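# Place the lid fully and upright onto the box

## Task

Set the lid onto the box, top side up and pressed fully down, without crushing the lid or the box, and leave the box standing upright on the table.

## Robot and tools

Robot: two arms, left_arm and right_arm, each ending in a two-finger gripper. In the scene frame the table centre is the origin, the table surface is at z = +0.020 m and +z is up. left_arm's base is at (-0.022, +0.447, +0.039) m with quat_wxyz (+0.705, 0, 0, -0.709); right_arm's base is at (-0.028, -0.453, +0.039) m with quat_wxyz (+0.711, 0, 0, +0.703). The arms face each other across the table, left_arm on the +y side. Arm names do not match image sides.

Frames: each arm reports its hand pose, velocities and targets in its own base frame. Offsets you send are along the axes of that arm's current Hand target. Gripper axes: fingers point along +x and close along y. end_effector_position is the point between the fingers, 3 to 4 cm behind the tips; only the last 1.5 cm of each inner finger face is flat. Reported poses can be a few centimetres off, worse at long reach.

Row layout (shared by execute_actions and move): one list of 14 numbers, each in [-1, 1]: dx, dy, dz, rx, ry, rz, opening for left_arm, then the same seven for right_arm. The first six of each arm are an offset from that arm's Hand target, not an absolute pose; 1.0 equals 0.6 m of travel or 180 degrees of turn, and rx, ry, rz form a single rotation vector. Opening is absolute: +1 is fully open (0.080 m), -1 fully closed, and empty fingers touch at about -0.78. To leave an arm alone, send six zeros and repeat its current opening; a 0 opening is a real command.

execute_actions(actions, cameras): actions is a list of actions, each a table of up to 15 rows, one row per 1/30 s step; a short table keeps its last row to step 15. Every row counts from the pose at the start of that action, so a repeated offset moves further. Images come back only with an empty actions list or when cameras names them; ["all"] gives all. An empty list also reports the scene number and fields other results may drop.

move(target, speed, blend, opening_speed, grip_force, blocking, cameras): drives each gripper in a straight line from its Hand target toward the offset row in target, or through a list of up to 15 rows, all counted from the same starting Hand targets. speed is in m/s, 0.002 to 4.3, default 0.25 (turns up to twice that in rad/s); one number or one per leg. blend in m rounds corners in a list; 0 stops at each. opening_speed (0.2 or more, per second on the -1..1 scale) ramps the fingers. grip_force is newtons per finger pad, 8 to 34, one value or one per arm, and persists. blocking=false returns early while the move runs. Paths share a 10 s cap, do not avoid obstacles or the other arm, lag and overshoot more when fast, and can swing the elbow if routed near an arm's own base; go around it. The result adds a move: line: done (within 8 mm and 2 degrees), off_target, moving, held, blocked or fault, plus limits such as paced or held.

wait(seconds): lets time pass, 0 to 3600 s, without new commands; a running move continues. stop(): brakes the running move. zoom_image(camera, region): enlarges [x0, y0, x1, y1] pixels (max 504 per side) of the newest image from cam_head_left, cam_head_right, cam_high, cam_low, cam_left_wrist or cam_right_wrist; all images are 672x504. finished_scene(scene): ends the scene; the lid must stay seated without the robot holding it.

Results: per arm, end_effector_position, quat_wxyz and velocities (left out when joints read within noise), Hand target (your last command after clipping; next offsets start here), Tool commands, Joint positions (last is the finger gap in metres), Joint torques, External joint torques (outside pushback estimate; a push toward larger joint values lowers it), grip_measured (same scale as opening, about 2 mm error, reads narrower under a hard squeeze) and grip_effort_n (motor effort, negative closes; not a pad force). Action calls also list positions at some steps.

Control details: commanded orientation is clipped to within 32 degrees of the measured one each step. Friction and weight leave the gripper short, low or tilted; check after each move and send the missing offset. To grip, command about 0.08 below grip_measured at first contact; less grips softer. Closing fully takes at least 0.6 s. To stop pushing into something, command back past the gripper.

Avoid: dropping the lid, releasing it while moving, slamming or pressing hard (crushing), arms touching each other or the wrist-camera cables touching anything, knocking the box over or anything off the table. Joint load limits (N m): waist 17.8, shoulder 22, elbow 20.4, wrist pitch 3.26, wrist yaw 3.34, wrist roll 3.11; reaching one halts that arm 10 s. Fast far jumps cause over-speed faults; long stretched holds heat motors (MOTOR HOT at 50 °C, halt at 95 °C). Joint ranges (rad): waist ±3.054, shoulder 0 to 3.142, elbow 0 to 2.356, wrist pitch ±1.571, wrist yaw ±1.571, wrist roll ±3.142. Loose objects may occasionally get nudged.

Each tool is called after ">>>" by a JSON object that holds its "op" and its "data", one argument or row to a line.

## Session

>>> {"op": "execute_actions", "data": {
  "actions": []
}}

Scene clock: 0.00 s.
left_arm: end_effector_position=(+0.1725, +0.2771, +0.2333) grip_measured=+1.000 grip_effort_n=n/a end_effector_quat_wxyz=(+0.886, -0.290, +0.201, +0.302) | right_arm: end_effector_position=(+0.2056, +0.2443, +0.1278) grip_measured=+1.000 grip_effort_n=n/a end_effector_quat_wxyz=(+0.374, -0.411, +0.411, +0.722)
Joint positions: left_arm=[1.29 1.181 0.981 -0.519 0.633 -0.002 0.08] | right_arm=[0.683 1.881 1.542 -1.418 -0.409 -1.286 0.08]
Joint velocities: within noise
Joint torques (N m): no reading
External joint torques (N m): no reading
Heat: left arm: hottest wrist roll 28 °C (+0.0 °C/min); right arm: hottest wrist pitch 29 °C (+0.0 °C/min).
Hand target: left_arm +0.1715, +0.2783, +0.2410; +0.891, -0.278, +0.193, +0.304 | right_arm +0.2067, +0.2439, +0.1322; +0.378, -0.410, +0.406, +0.724
Tool commands: left_gripper/opening=+1.0 right_gripper/opening=+1.0

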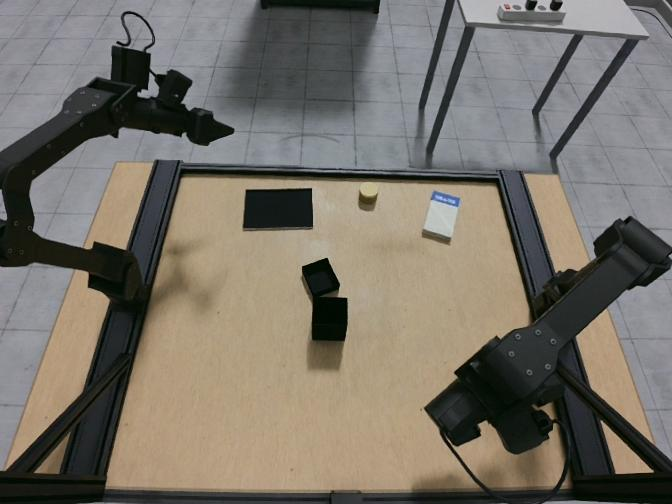

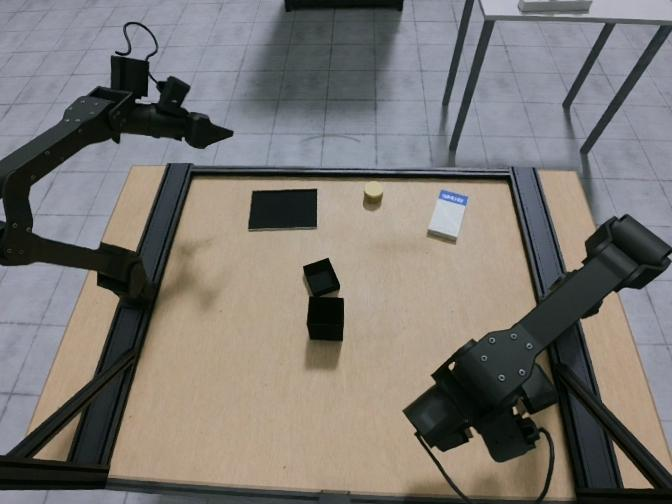

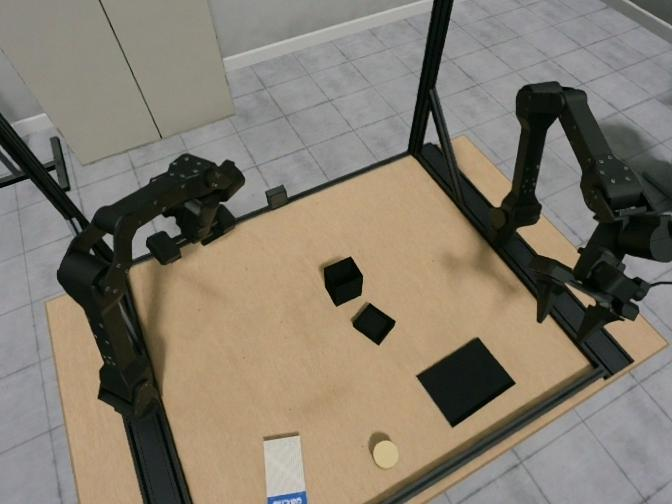

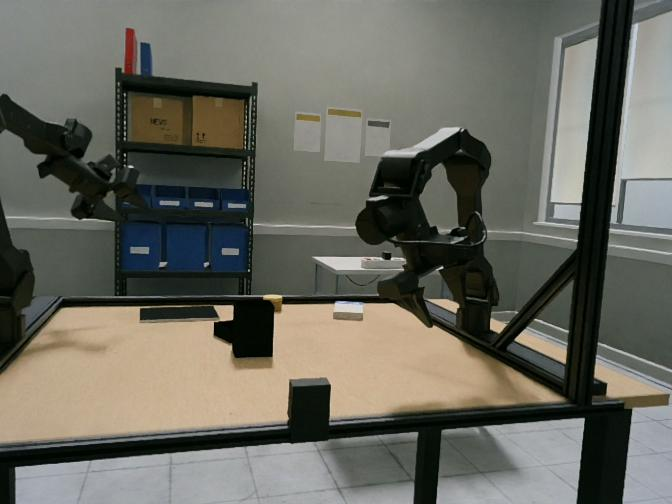

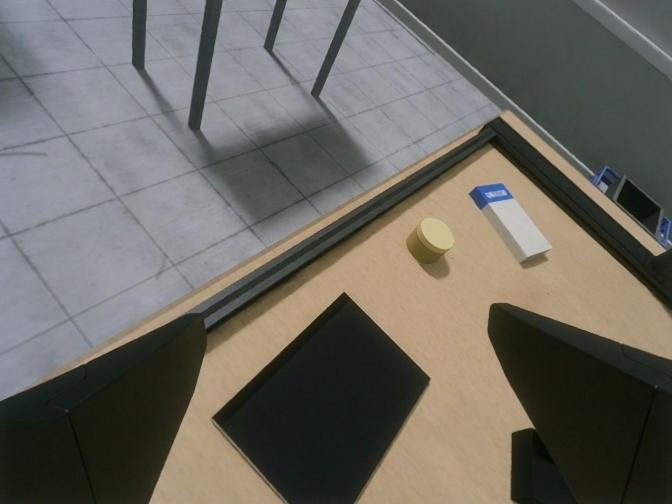

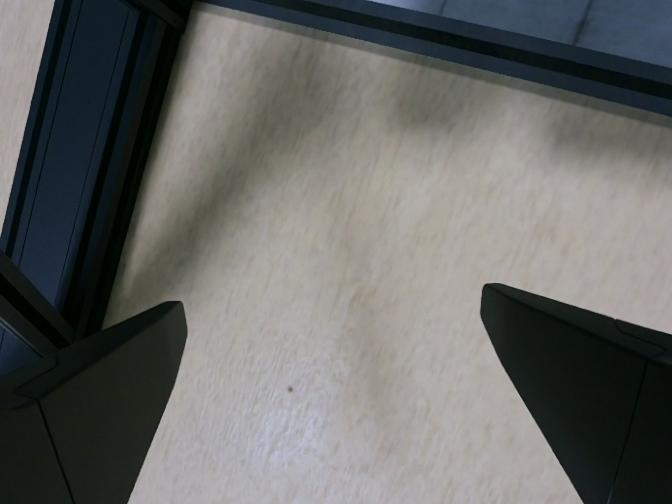

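>>> {"op": "zoom_image", "data": {
  "camera": "cam_low",
  "region": [180, 270, 320, 375]
}}

>>> {"op": "zoom_image", "data": {
  "camera": "cam_head_left",
  "region": [270, 230, 390, 350]
}}

>>> {"op": "zoom_image", "data": {
  "camera": "cam_high",
  "region": [290, 230, 430, 360]
}}

Scaled by 3.600 from the camera's image (finer frame: 960x720).

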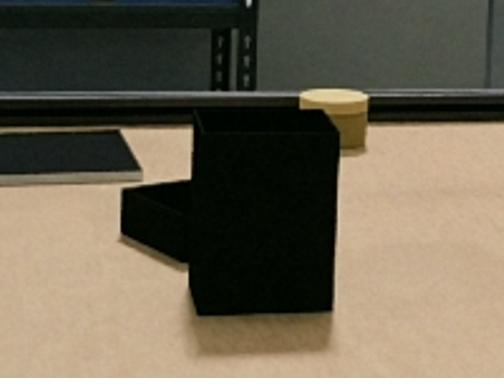

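Scaled by 4.200 from the camera's image (finer frame: 960x720).

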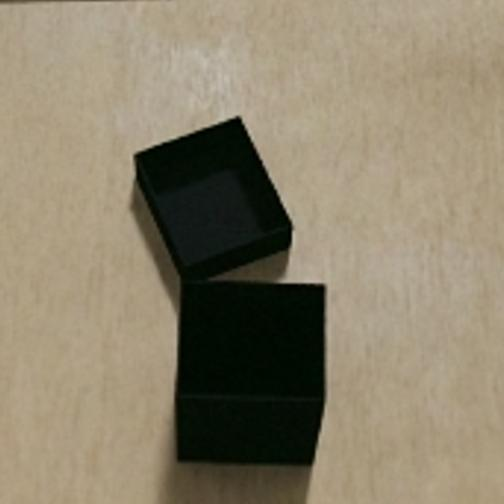

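Scaled by 3.600 from the camera's image (finer frame: 960x720).

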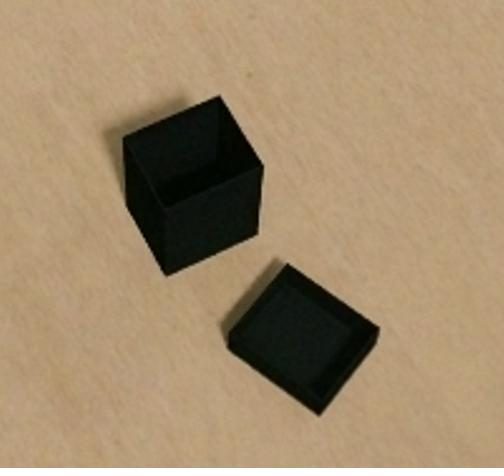

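>>> {"op": "move", "data": {
  "target": [0.0922,-0.3345,-0.4075,0.1639,-0.0238,-0.0434,1,0,0,0,0,0,0,1],
  "cameras": ["all"]
}}

Scene clock: 157.43 s.
left_arm: end_effector_position=(+0.2991, +0.0183, +0.0970) grip_measured=+1.000 grip_effort_n=1.6 end_effector_quat_wxyz=(+0.956, -0.038, +0.222, +0.188) | right_arm: end_effector_position=(+0.2056, +0.2443, +0.1278) grip_measured=+1.000 grip_effort_n=0.2 end_effector_quat_wxyz=(+0.374, -0.411, +0.411, +0.722)
Joint positions: left_arm=[-0.188 1.161 0.291 0.343 -0.514 -0.268 0.08] | right_arm=[0.683 1.881 1.542 -1.418 -0.409 -1.286 0.08]
Joint torques (N m): left_arm=[-0.28 -1.97 4.49 2.43 -0.36 -0.1] | right_arm=[-0.01 -7.93 4.78 0.02 -0.35 -0.04]
External joint torques (N m): left_arm=[-0.27 0.85 -1.29 0.92 -0.2 -0.11] | right_arm=[0.01 -0.34 -0.48 0.02 -0.08 -0.03]
Heat: left arm: hottest elbow 30 °C (+1.0 °C/min); right arm: hottest shoulder 32 °C (+1.0 °C/min).
Hand target: left_arm +0.2997, +0.0198, +0.1002; +0.957, -0.044, +0.212, +0.194 | right_arm +0.2067, +0.2439, +0.1322; +0.378, -0.410, +0.406, +0.724
Off the commanded pose: left_arm 0.004 m, 1 deg | right_arm 0.005 m, 1 deg.
move: done

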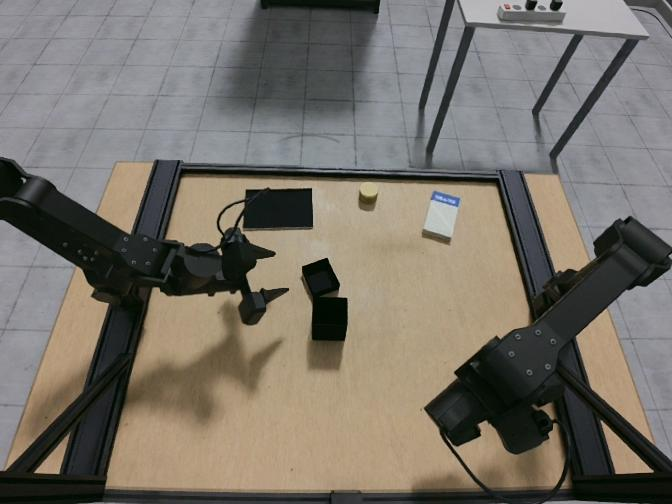

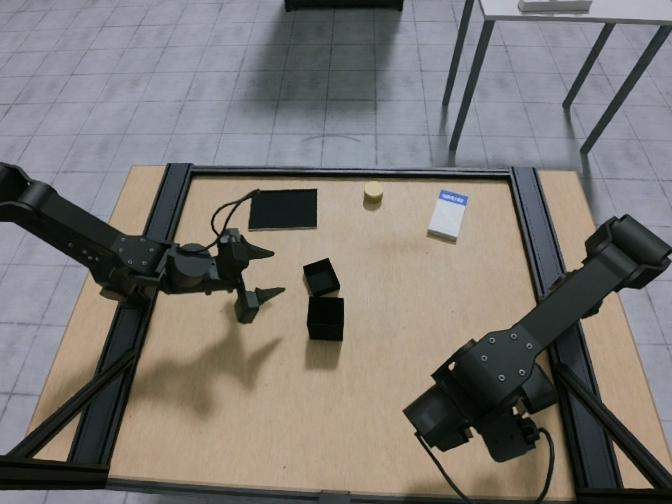

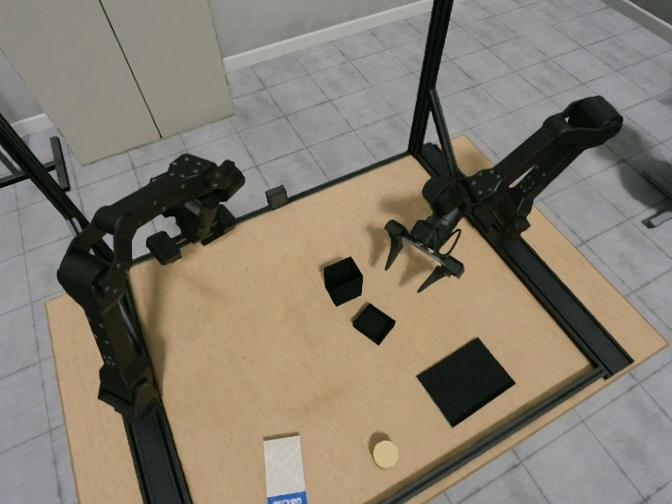

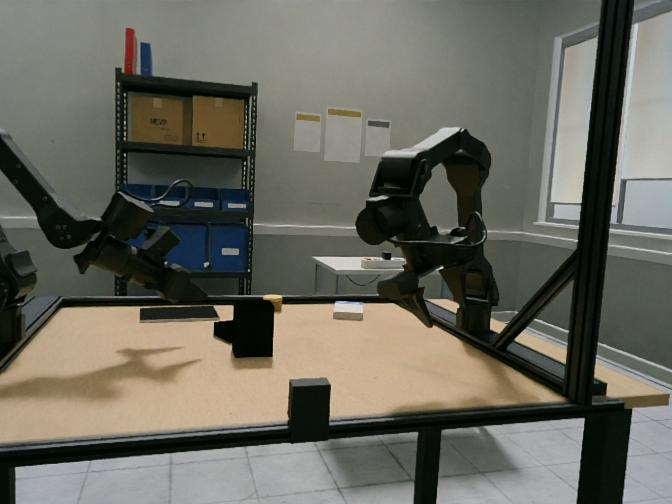

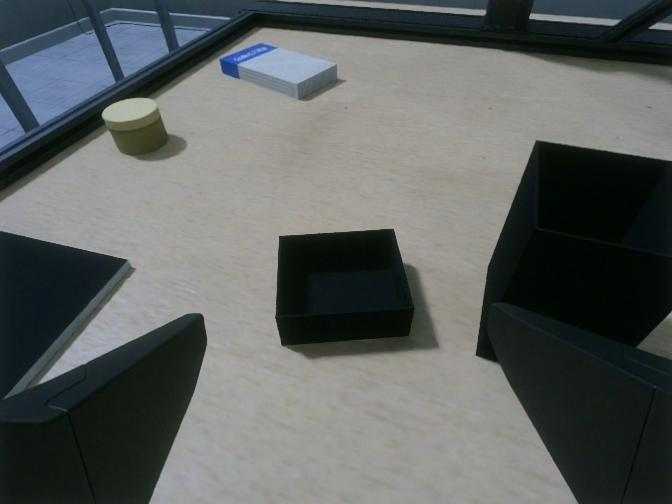

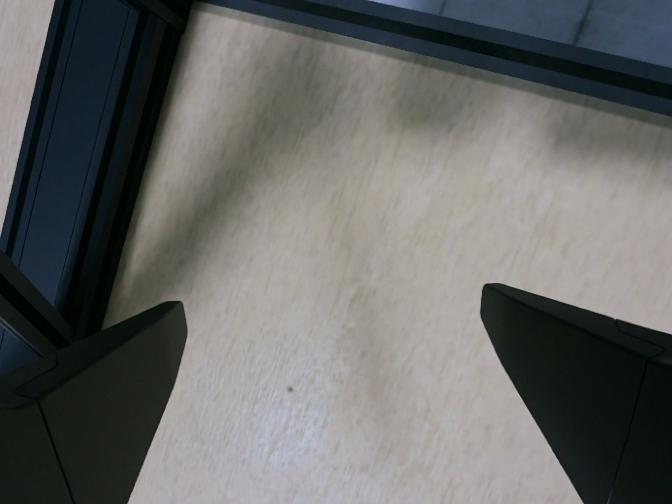

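>>> {"op": "zoom_image", "data": {
  "camera": "cam_low",
  "region": [0, 110, 290, 370]
}}

>>> {"op": "zoom_image", "data": {
  "camera": "cam_high",
  "region": [320, 90, 630, 360]
}}

>>> {"op": "zoom_image", "data": {
  "camera": "cam_left_wrist",
  "region": [180, 180, 560, 460]
}}

Scaled by 1.738 from the camera's image (finer frame: 960x720).

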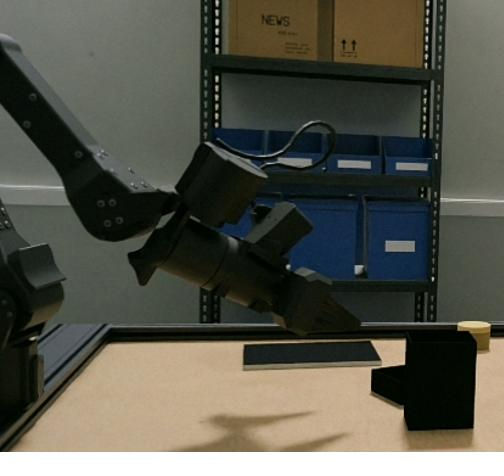

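Scaled by 1.626 from the camera's image (finer frame: 960x720).

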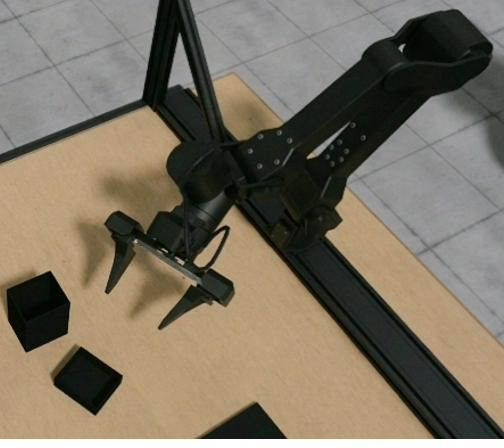

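Scaled by 1.326 from the camera's image (finer frame: 960x720).

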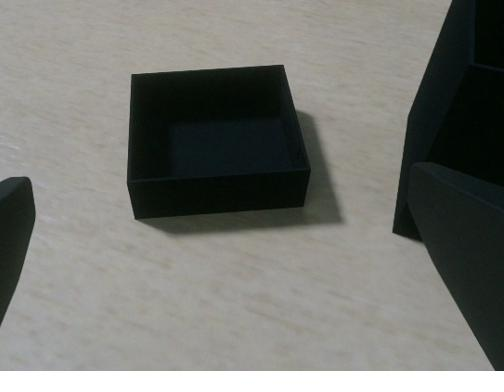

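>>> {"op": "move", "data": {
  "target": [0.1927,-0.0052,0.0713,-0.0192,0.4443,0.0089,1,0,0,0,0,0,0,1],
  "cameras": ["all"]
}}

>>> {"op": "zoom_image", "data": {
  "camera": "cam_left_wrist",
  "region": [150, 150, 560, 460]
}}

Scene clock: 354.33 s.
left_arm: end_effector_position=(+0.4117, +0.0635, +0.0868) grip_measured=+1.000 grip_effort_n=0.7 end_effector_quat_wxyz=(+0.616, -0.182, +0.753, +0.143) | right_arm: end_effector_position=(+0.2056, +0.2443, +0.1278) grip_measured=+1.000 grip_effort_n=-0.2 end_effector_quat_wxyz=(+0.374, -0.411, +0.411, +0.722)
Joint positions: left_arm=[0.177 2.352 2.15 -1.56 0.066 -0.283 0.08] | right_arm=[0.683 1.881 1.542 -1.418 -0.409 -1.286 0.08]
Joint torques (N m): left_arm=[0.09 -8.66 6.69 -0.15 0.17 0.14] | right_arm=[-0.09 -8.05 4.86 0.02 -0.38 -0.05]
External joint torques (N m): left_arm=[0.07 1.75 1.49 -0.17 0.15 0.14] | right_arm=[-0.09 -0.38 -0.46 0.02 -0.1 -0.04]
Heat: left arm: hottest wrist pitch 32 °C (+0.0 °C/min); right arm: hottest shoulder 33 °C (+0.0 °C/min).
Hand target: left_arm +0.4141, +0.0647, +0.0901; +0.593, -0.182, +0.772, +0.139 | right_arm +0.2067, +0.2439, +0.1322; +0.378, -0.410, +0.406, +0.724
Off the commanded pose: left_arm 0.004 m, 3 deg | right_arm 0.005 m, 1 deg.
joint sent to its limit (left arm) — joint 4 (wrist pitch), lower limit. The joint targets are off in position and orientation.
move: off_target (left_arm)

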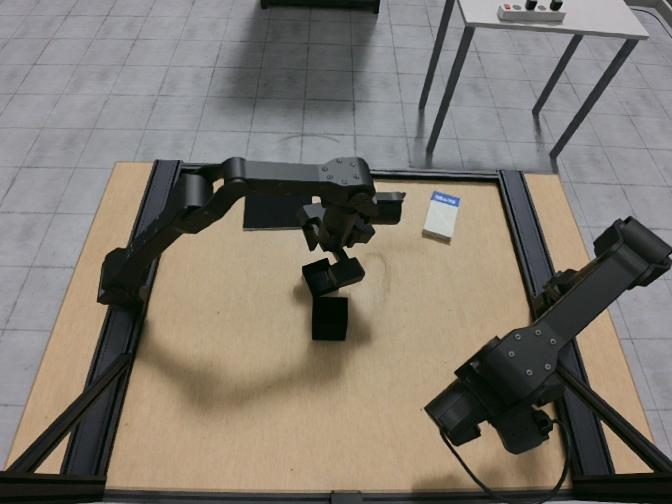

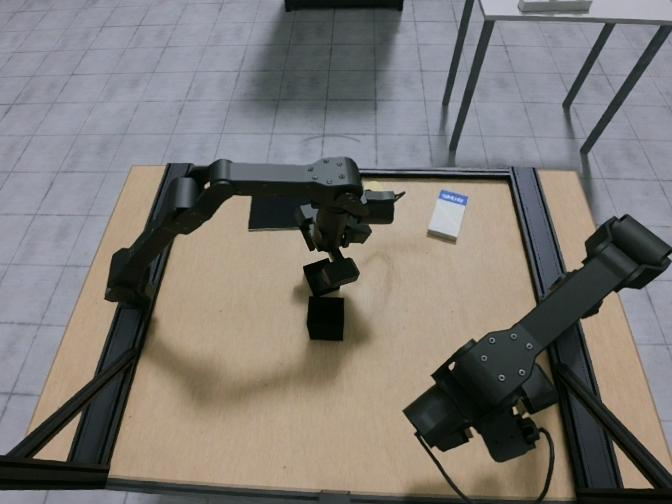

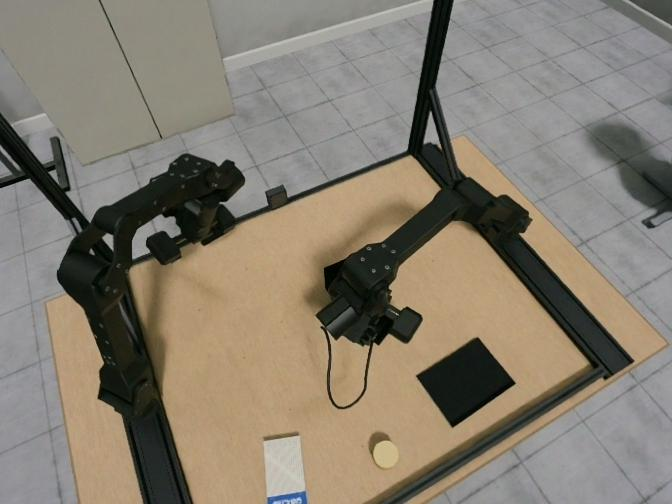

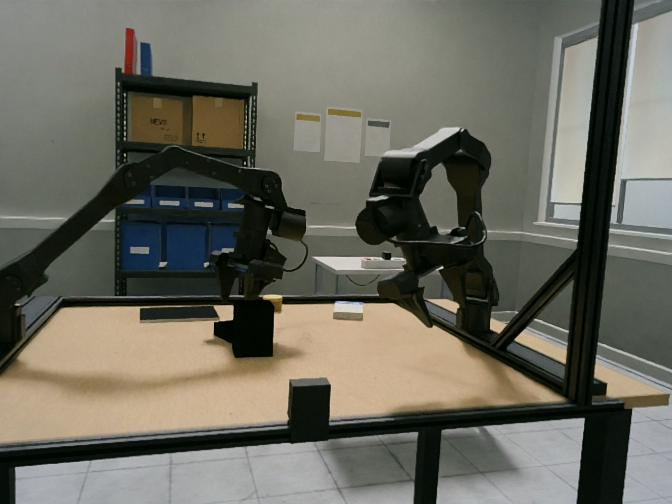

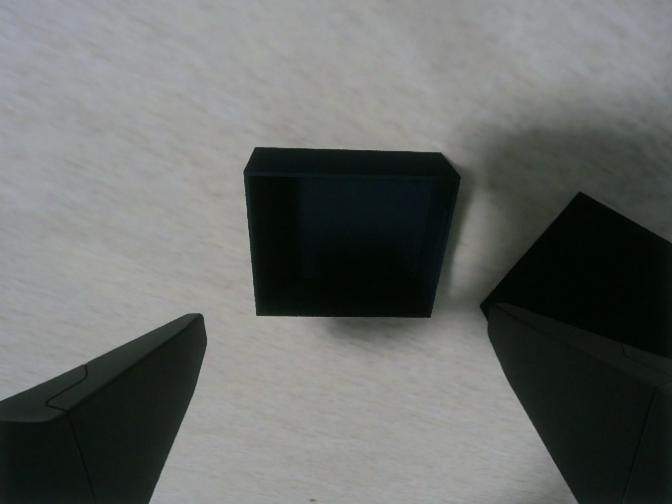

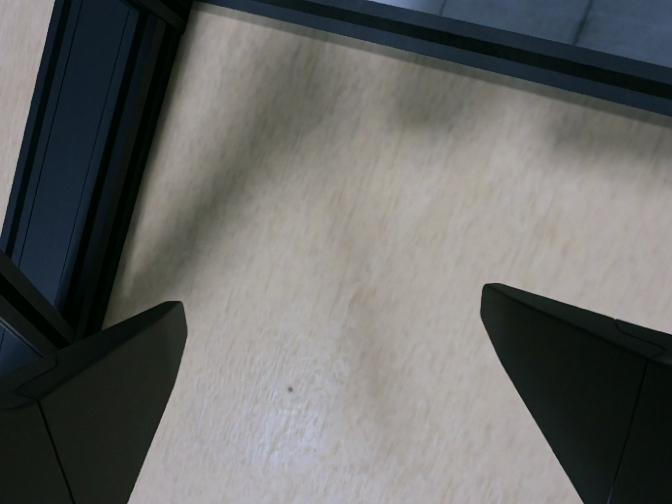

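Scaled by 1.229 from the camera's image (finer frame: 960x720).

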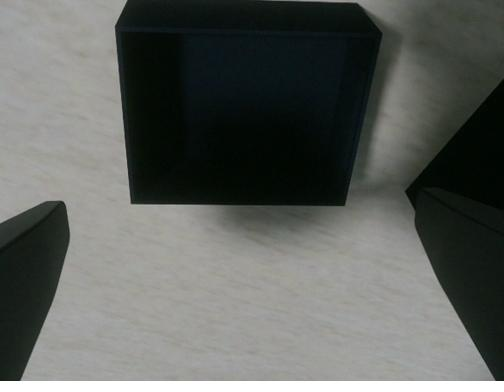

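>>> {"op": "zoom_image", "data": {
  "camera": "cam_low",
  "region": [170, 220, 330, 370]
}}

>>> {"op": "zoom_image", "data": {
  "camera": "cam_high",
  "region": [280, 220, 460, 380]
}}

Scaled by 3.150 from the camera's image (finer frame: 960x720).

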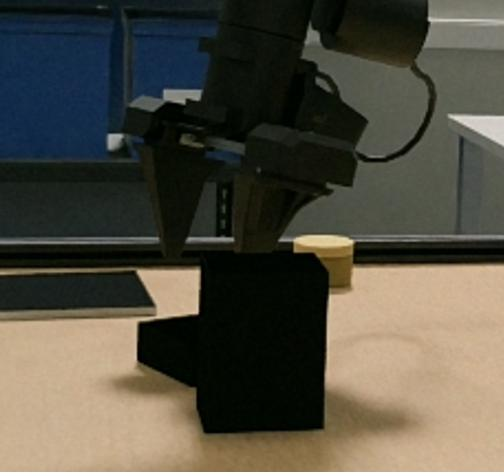

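Scaled by 2.800 from the camera's image (finer frame: 960x720).

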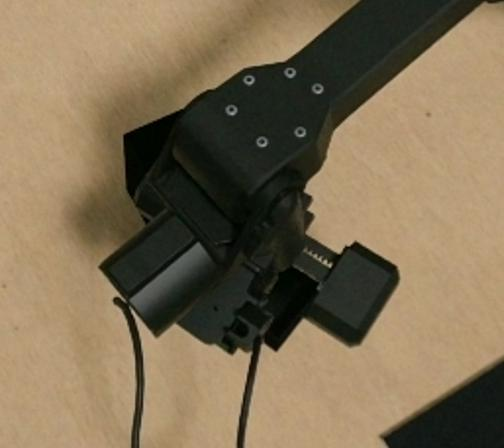

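>>> {"op": "move", "data": {
  "target": [0.0567,-0.0022,0.0277,0.0054,-0.0111,0.0014,1,0,0,0,0,0,0,1],
  "cameras": ["cam_left_wrist","cam_low","cam_head_left"],
  "grip_force": 8
}}

>>> {"op": "zoom_image", "data": {
  "camera": "cam_low",
  "region": [170, 220, 330, 370]
}}

>>> {"op": "zoom_image", "data": {
  "camera": "cam_left_wrist",
  "region": [150, 130, 560, 430]
}}

Scene clock: 444.70 s.
left_arm: end_effector_position=(+0.4184, +0.0633, +0.0491) grip_measured=+1.000 grip_effort_n=1.2 end_effector_quat_wxyz=(+0.601, -0.175, +0.768, +0.137) | right_arm: end_effector_position=(+0.2056, +0.2443, +0.1278) grip_measured=+1.000 grip_effort_n=0.2 end_effector_quat_wxyz=(+0.374, -0.411, +0.411, +0.722)
Joint positions: left_arm=[0.174 2.441 2.15 -1.514 0.066 -0.268 0.08] | right_arm=[0.683 1.881 1.542 -1.418 -0.409 -1.286 0.08]
Joint torques (N m): left_arm=[-0.1 -9.8 5.94 0.24 -0.14 0.14] | right_arm=[-0.04 -7.97 4.87 0.02 -0.37 -0.07]
External joint torques (N m): left_arm=[-0.27 1.11 0.75 0.3 -0.15 0.14] | right_arm=[0.01 -0.26 -0.49 0.01 -0.09 -0.06]
Heat: left arm: hottest shoulder 32 °C (+4.0 °C/min); right arm: hottest shoulder 33 °C (+0.0 °C/min).
Hand target: left_arm +0.4212, +0.0667, +0.0530; +0.607, -0.173, +0.763, +0.136 | right_arm +0.2067, +0.2439, +0.1322; +0.378, -0.410, +0.406, +0.724
Off the commanded pose: left_arm 0.006 m, 1 deg | right_arm 0.005 m, 1 deg.
grip_force (N): 8, 8
move: done
Images, in order (width x height): cam_head_left 672x504, cam_low 672x504, cam_left_wrist 672x504.

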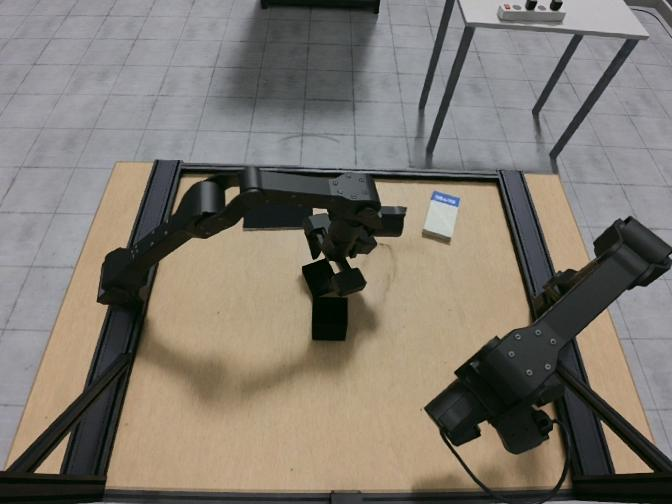

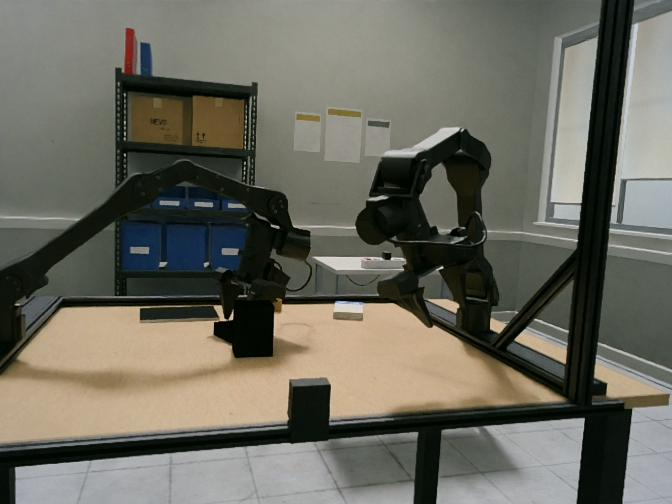

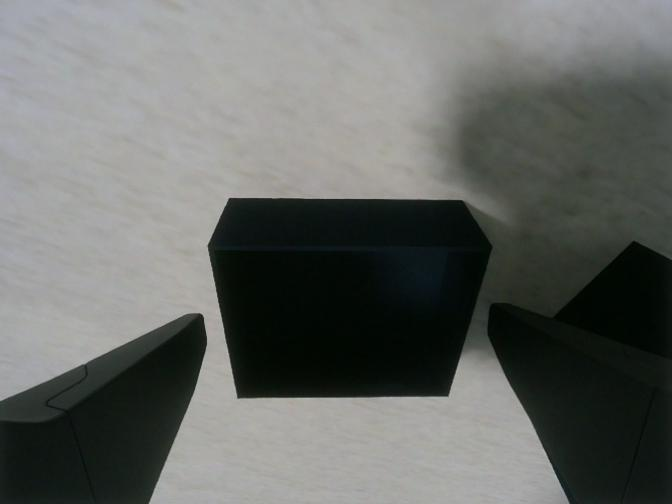

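Scaled by 3.150 from the camera's image (finer frame: 960x720).

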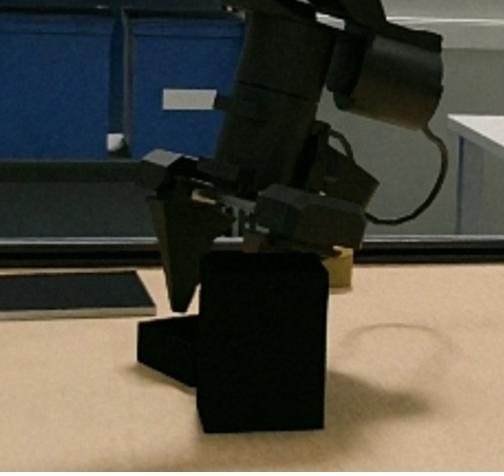

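Scaled by 1.229 from the camera's image (finer frame: 960x720).

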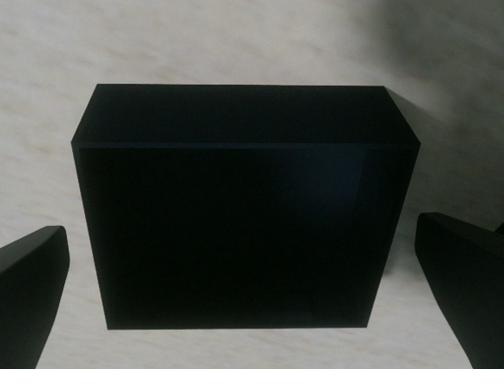

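>>> {"op": "move", "data": {
  "target": [
    [0.0135,0,0.0152,0,0,0,1,0,0,0,0,0,0,1],
    [0.0135,0,0.0152,0,0,0,0.45,0,0,0,0,0,0,1]
  ],
  "opening_speed": 0.5,
  "cameras": ["cam_left_wrist","cam_low"]
}}

>>> {"op": "zoom_image", "data": {
  "camera": "cam_low",
  "region": [170, 220, 330, 370]
}}

Scene clock: 470.83 s.
left_arm: end_effector_position=(+0.4247, +0.0647, +0.0402) grip_measured=+0.760 grip_effort_n=-30.5 end_effector_quat_wxyz=(+0.602, -0.173, +0.767, +0.135) | right_arm: end_effector_position=(+0.2056, +0.2443, +0.1278) grip_measured=+1.000 grip_effort_n=-0.2 end_effector_quat_wxyz=(+0.374, -0.411, +0.411, +0.722)
Joint positions: left_arm=[0.174 2.476 2.179 -1.505 0.064 -0.262 0.069] | right_arm=[0.683 1.881 1.542 -1.418 -0.409 -1.286 0.08]
Joint torques (N m): left_arm=[0.21 -9.22 6.56 0.06 -0.14 0.13] | right_arm=[-0.02 -7.96 4.88 0.04 -0.39 -0.08]
External joint torques (N m): left_arm=[0.18 1.78 1.41 0.12 -0.15 0.13] | right_arm=[-0.06 -0.31 -0.44 0.03 -0.11 -0.06]
Heat: left arm: hottest shoulder 35 °C (+5.0 °C/min); right arm: hottest shoulder 33 °C (+0.0 °C/min).
Hand target: left_arm +0.4276, +0.0698, +0.0430; +0.607, -0.173, +0.763, +0.136 | right_arm +0.2067, +0.2439, +0.1322; +0.378, -0.410, +0.406, +0.724
Off the commanded pose: left_arm 0.006 m, 1 deg | right_arm 0.005 m, 1 deg.
grip_force (N): 8, 8
move: done
Images, in order (width x height): cam_low 672x504, cam_left_wrist 672x504.

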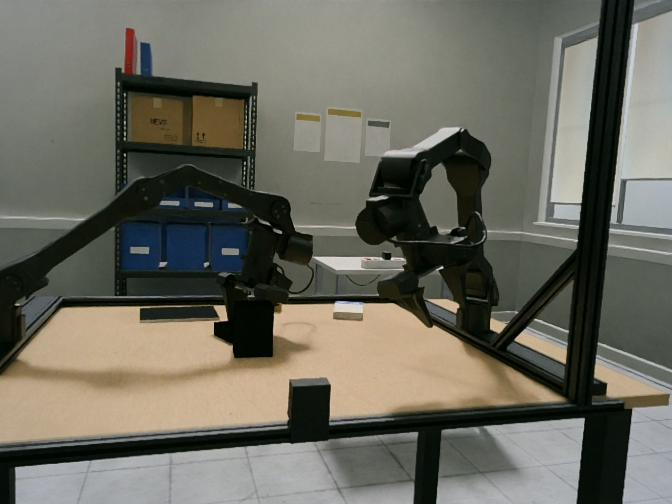

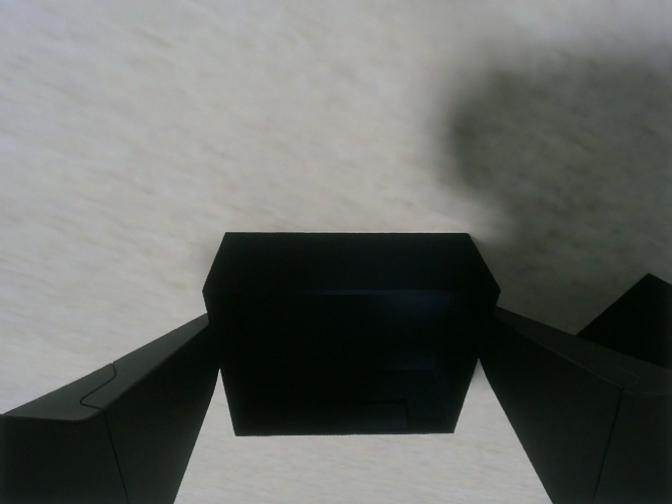

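Scaled by 3.150 from the camera's image (finer frame: 960x720).

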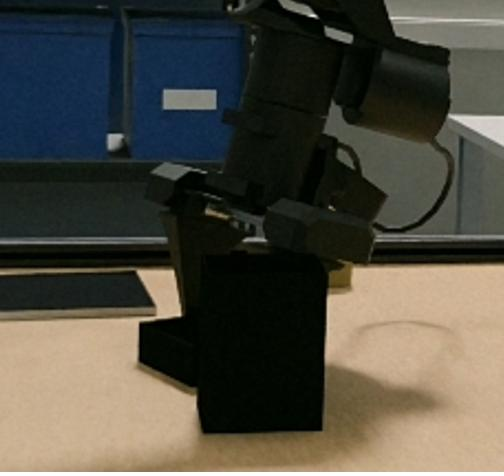

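>>> {"op": "move", "data": {
  "target": [
    [-0.0812,0,-0.0188,0,0,0,0.45,0,0,0,0,0,0,1],
    [-0.0535,0.0303,-0.065,0,-0.5,0,0.45,0,0,0,0,0,0,1]
  ],
  "blend": [0.02,0],
  "cameras": ["all"]
}}

>>> {"op": "zoom_image", "data": {
  "camera": "cam_low",
  "region": [130, 220, 330, 370]
}}

>>> {"op": "zoom_image", "data": {
  "camera": "cam_high",
  "region": [290, 180, 490, 370]
}}

Scene clock: 509.13 s.
left_arm: end_effector_position=(+0.3965, +0.0694, +0.0942) grip_measured=+0.760 grip_effort_n=-30.5 end_effector_quat_wxyz=(+0.973, -0.042, +0.092, +0.209) | right_arm: end_effector_position=(+0.2056, +0.2443, +0.1278) grip_measured=+1.000 grip_effort_n=0.2 end_effector_quat_wxyz=(+0.374, -0.411, +0.411, +0.722)
Joint positions: left_arm=[0.036 1.792 0.467 1.112 -0.376 -0.123 0.069] | right_arm=[0.683 1.881 1.542 -1.418 -0.409 -1.286 0.08]
Joint torques (N m): left_arm=[-0.17 -2.58 1.85 1.19 -0.37 0.75] | right_arm=[-0.02 -7.99 4.85 0.02 -0.38 -0.06]
External joint torques (N m): left_arm=[-0.23 3.24 -2.32 -0.46 -0.31 0.74] | right_arm=[0 -0.43 -0.42 0.01 -0.1 -0.04]
Heat: left arm: hottest shoulder 37 °C (+4.1 °C/min); right arm: hottest shoulder 34 °C (+1.0 °C/min).
Hand target: left_arm +0.3920, +0.0730, +0.0830; +0.969, -0.025, +0.110, +0.218 | right_arm +0.2067, +0.2439, +0.1322; +0.378, -0.410, +0.406, +0.724
Off the commanded pose: left_arm 0.013 m, 3 deg | right_arm 0.005 m, 1 deg.
grip_force (N): 8, 8
move: off_target (left_arm)

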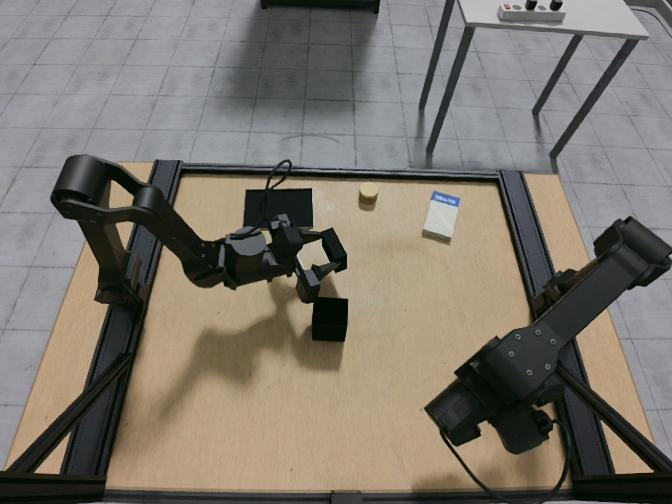

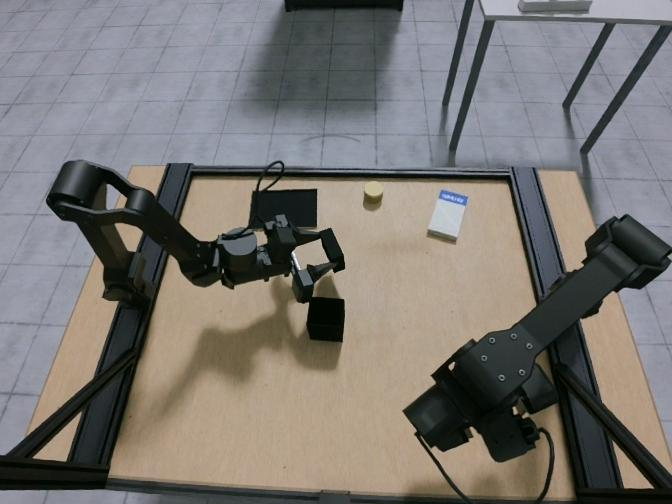

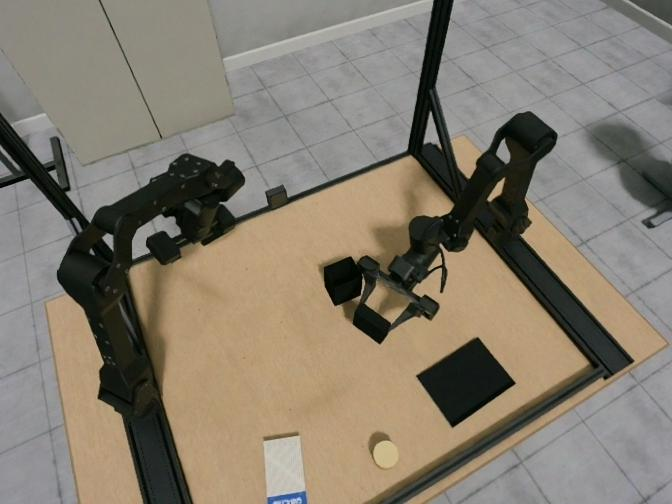

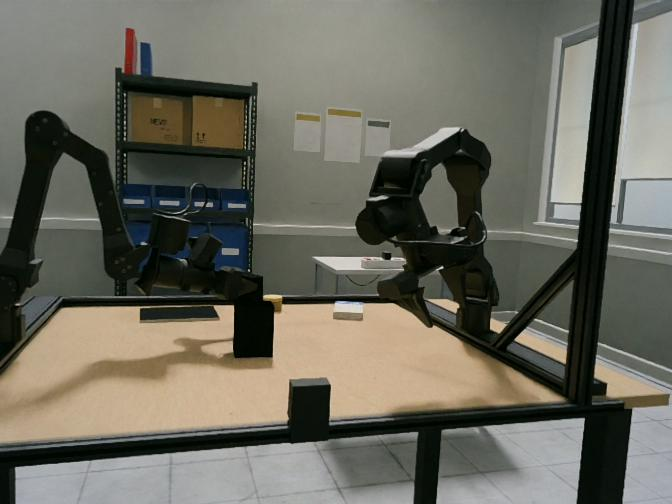

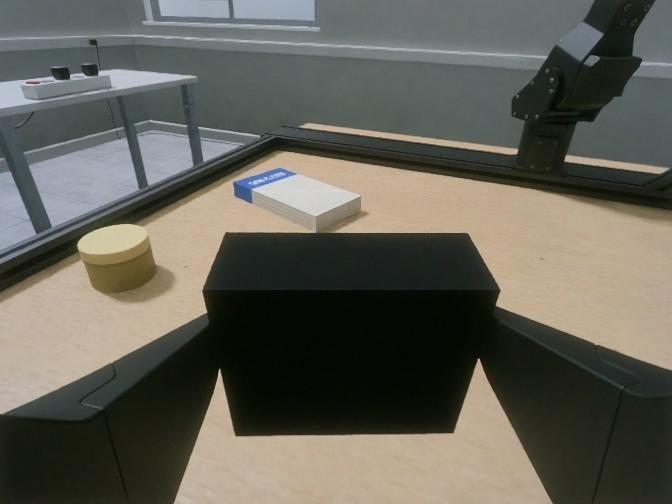

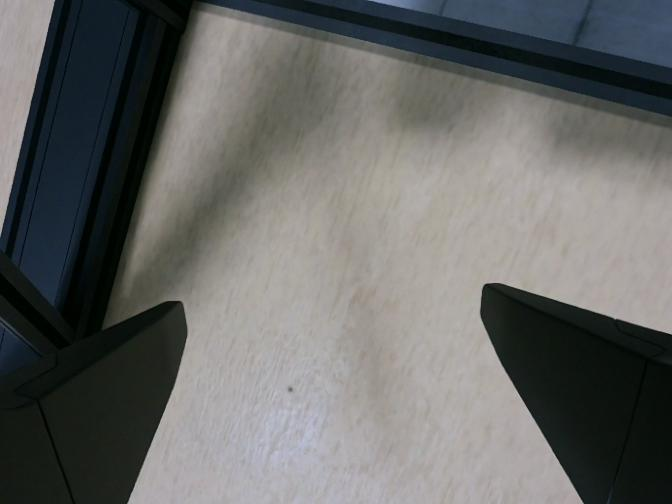

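Scaled by 2.520 from the camera's image (finer frame: 960x720).

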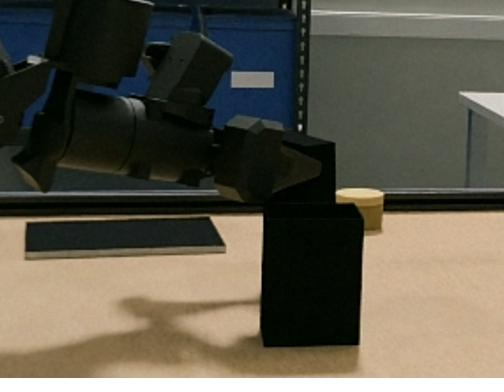

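Scaled by 2.520 from the camera's image (finer frame: 960x720).

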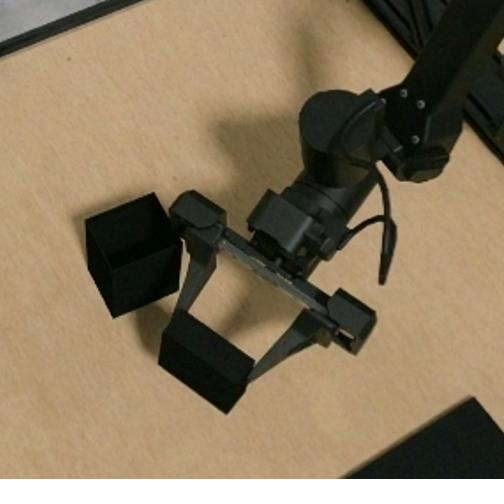

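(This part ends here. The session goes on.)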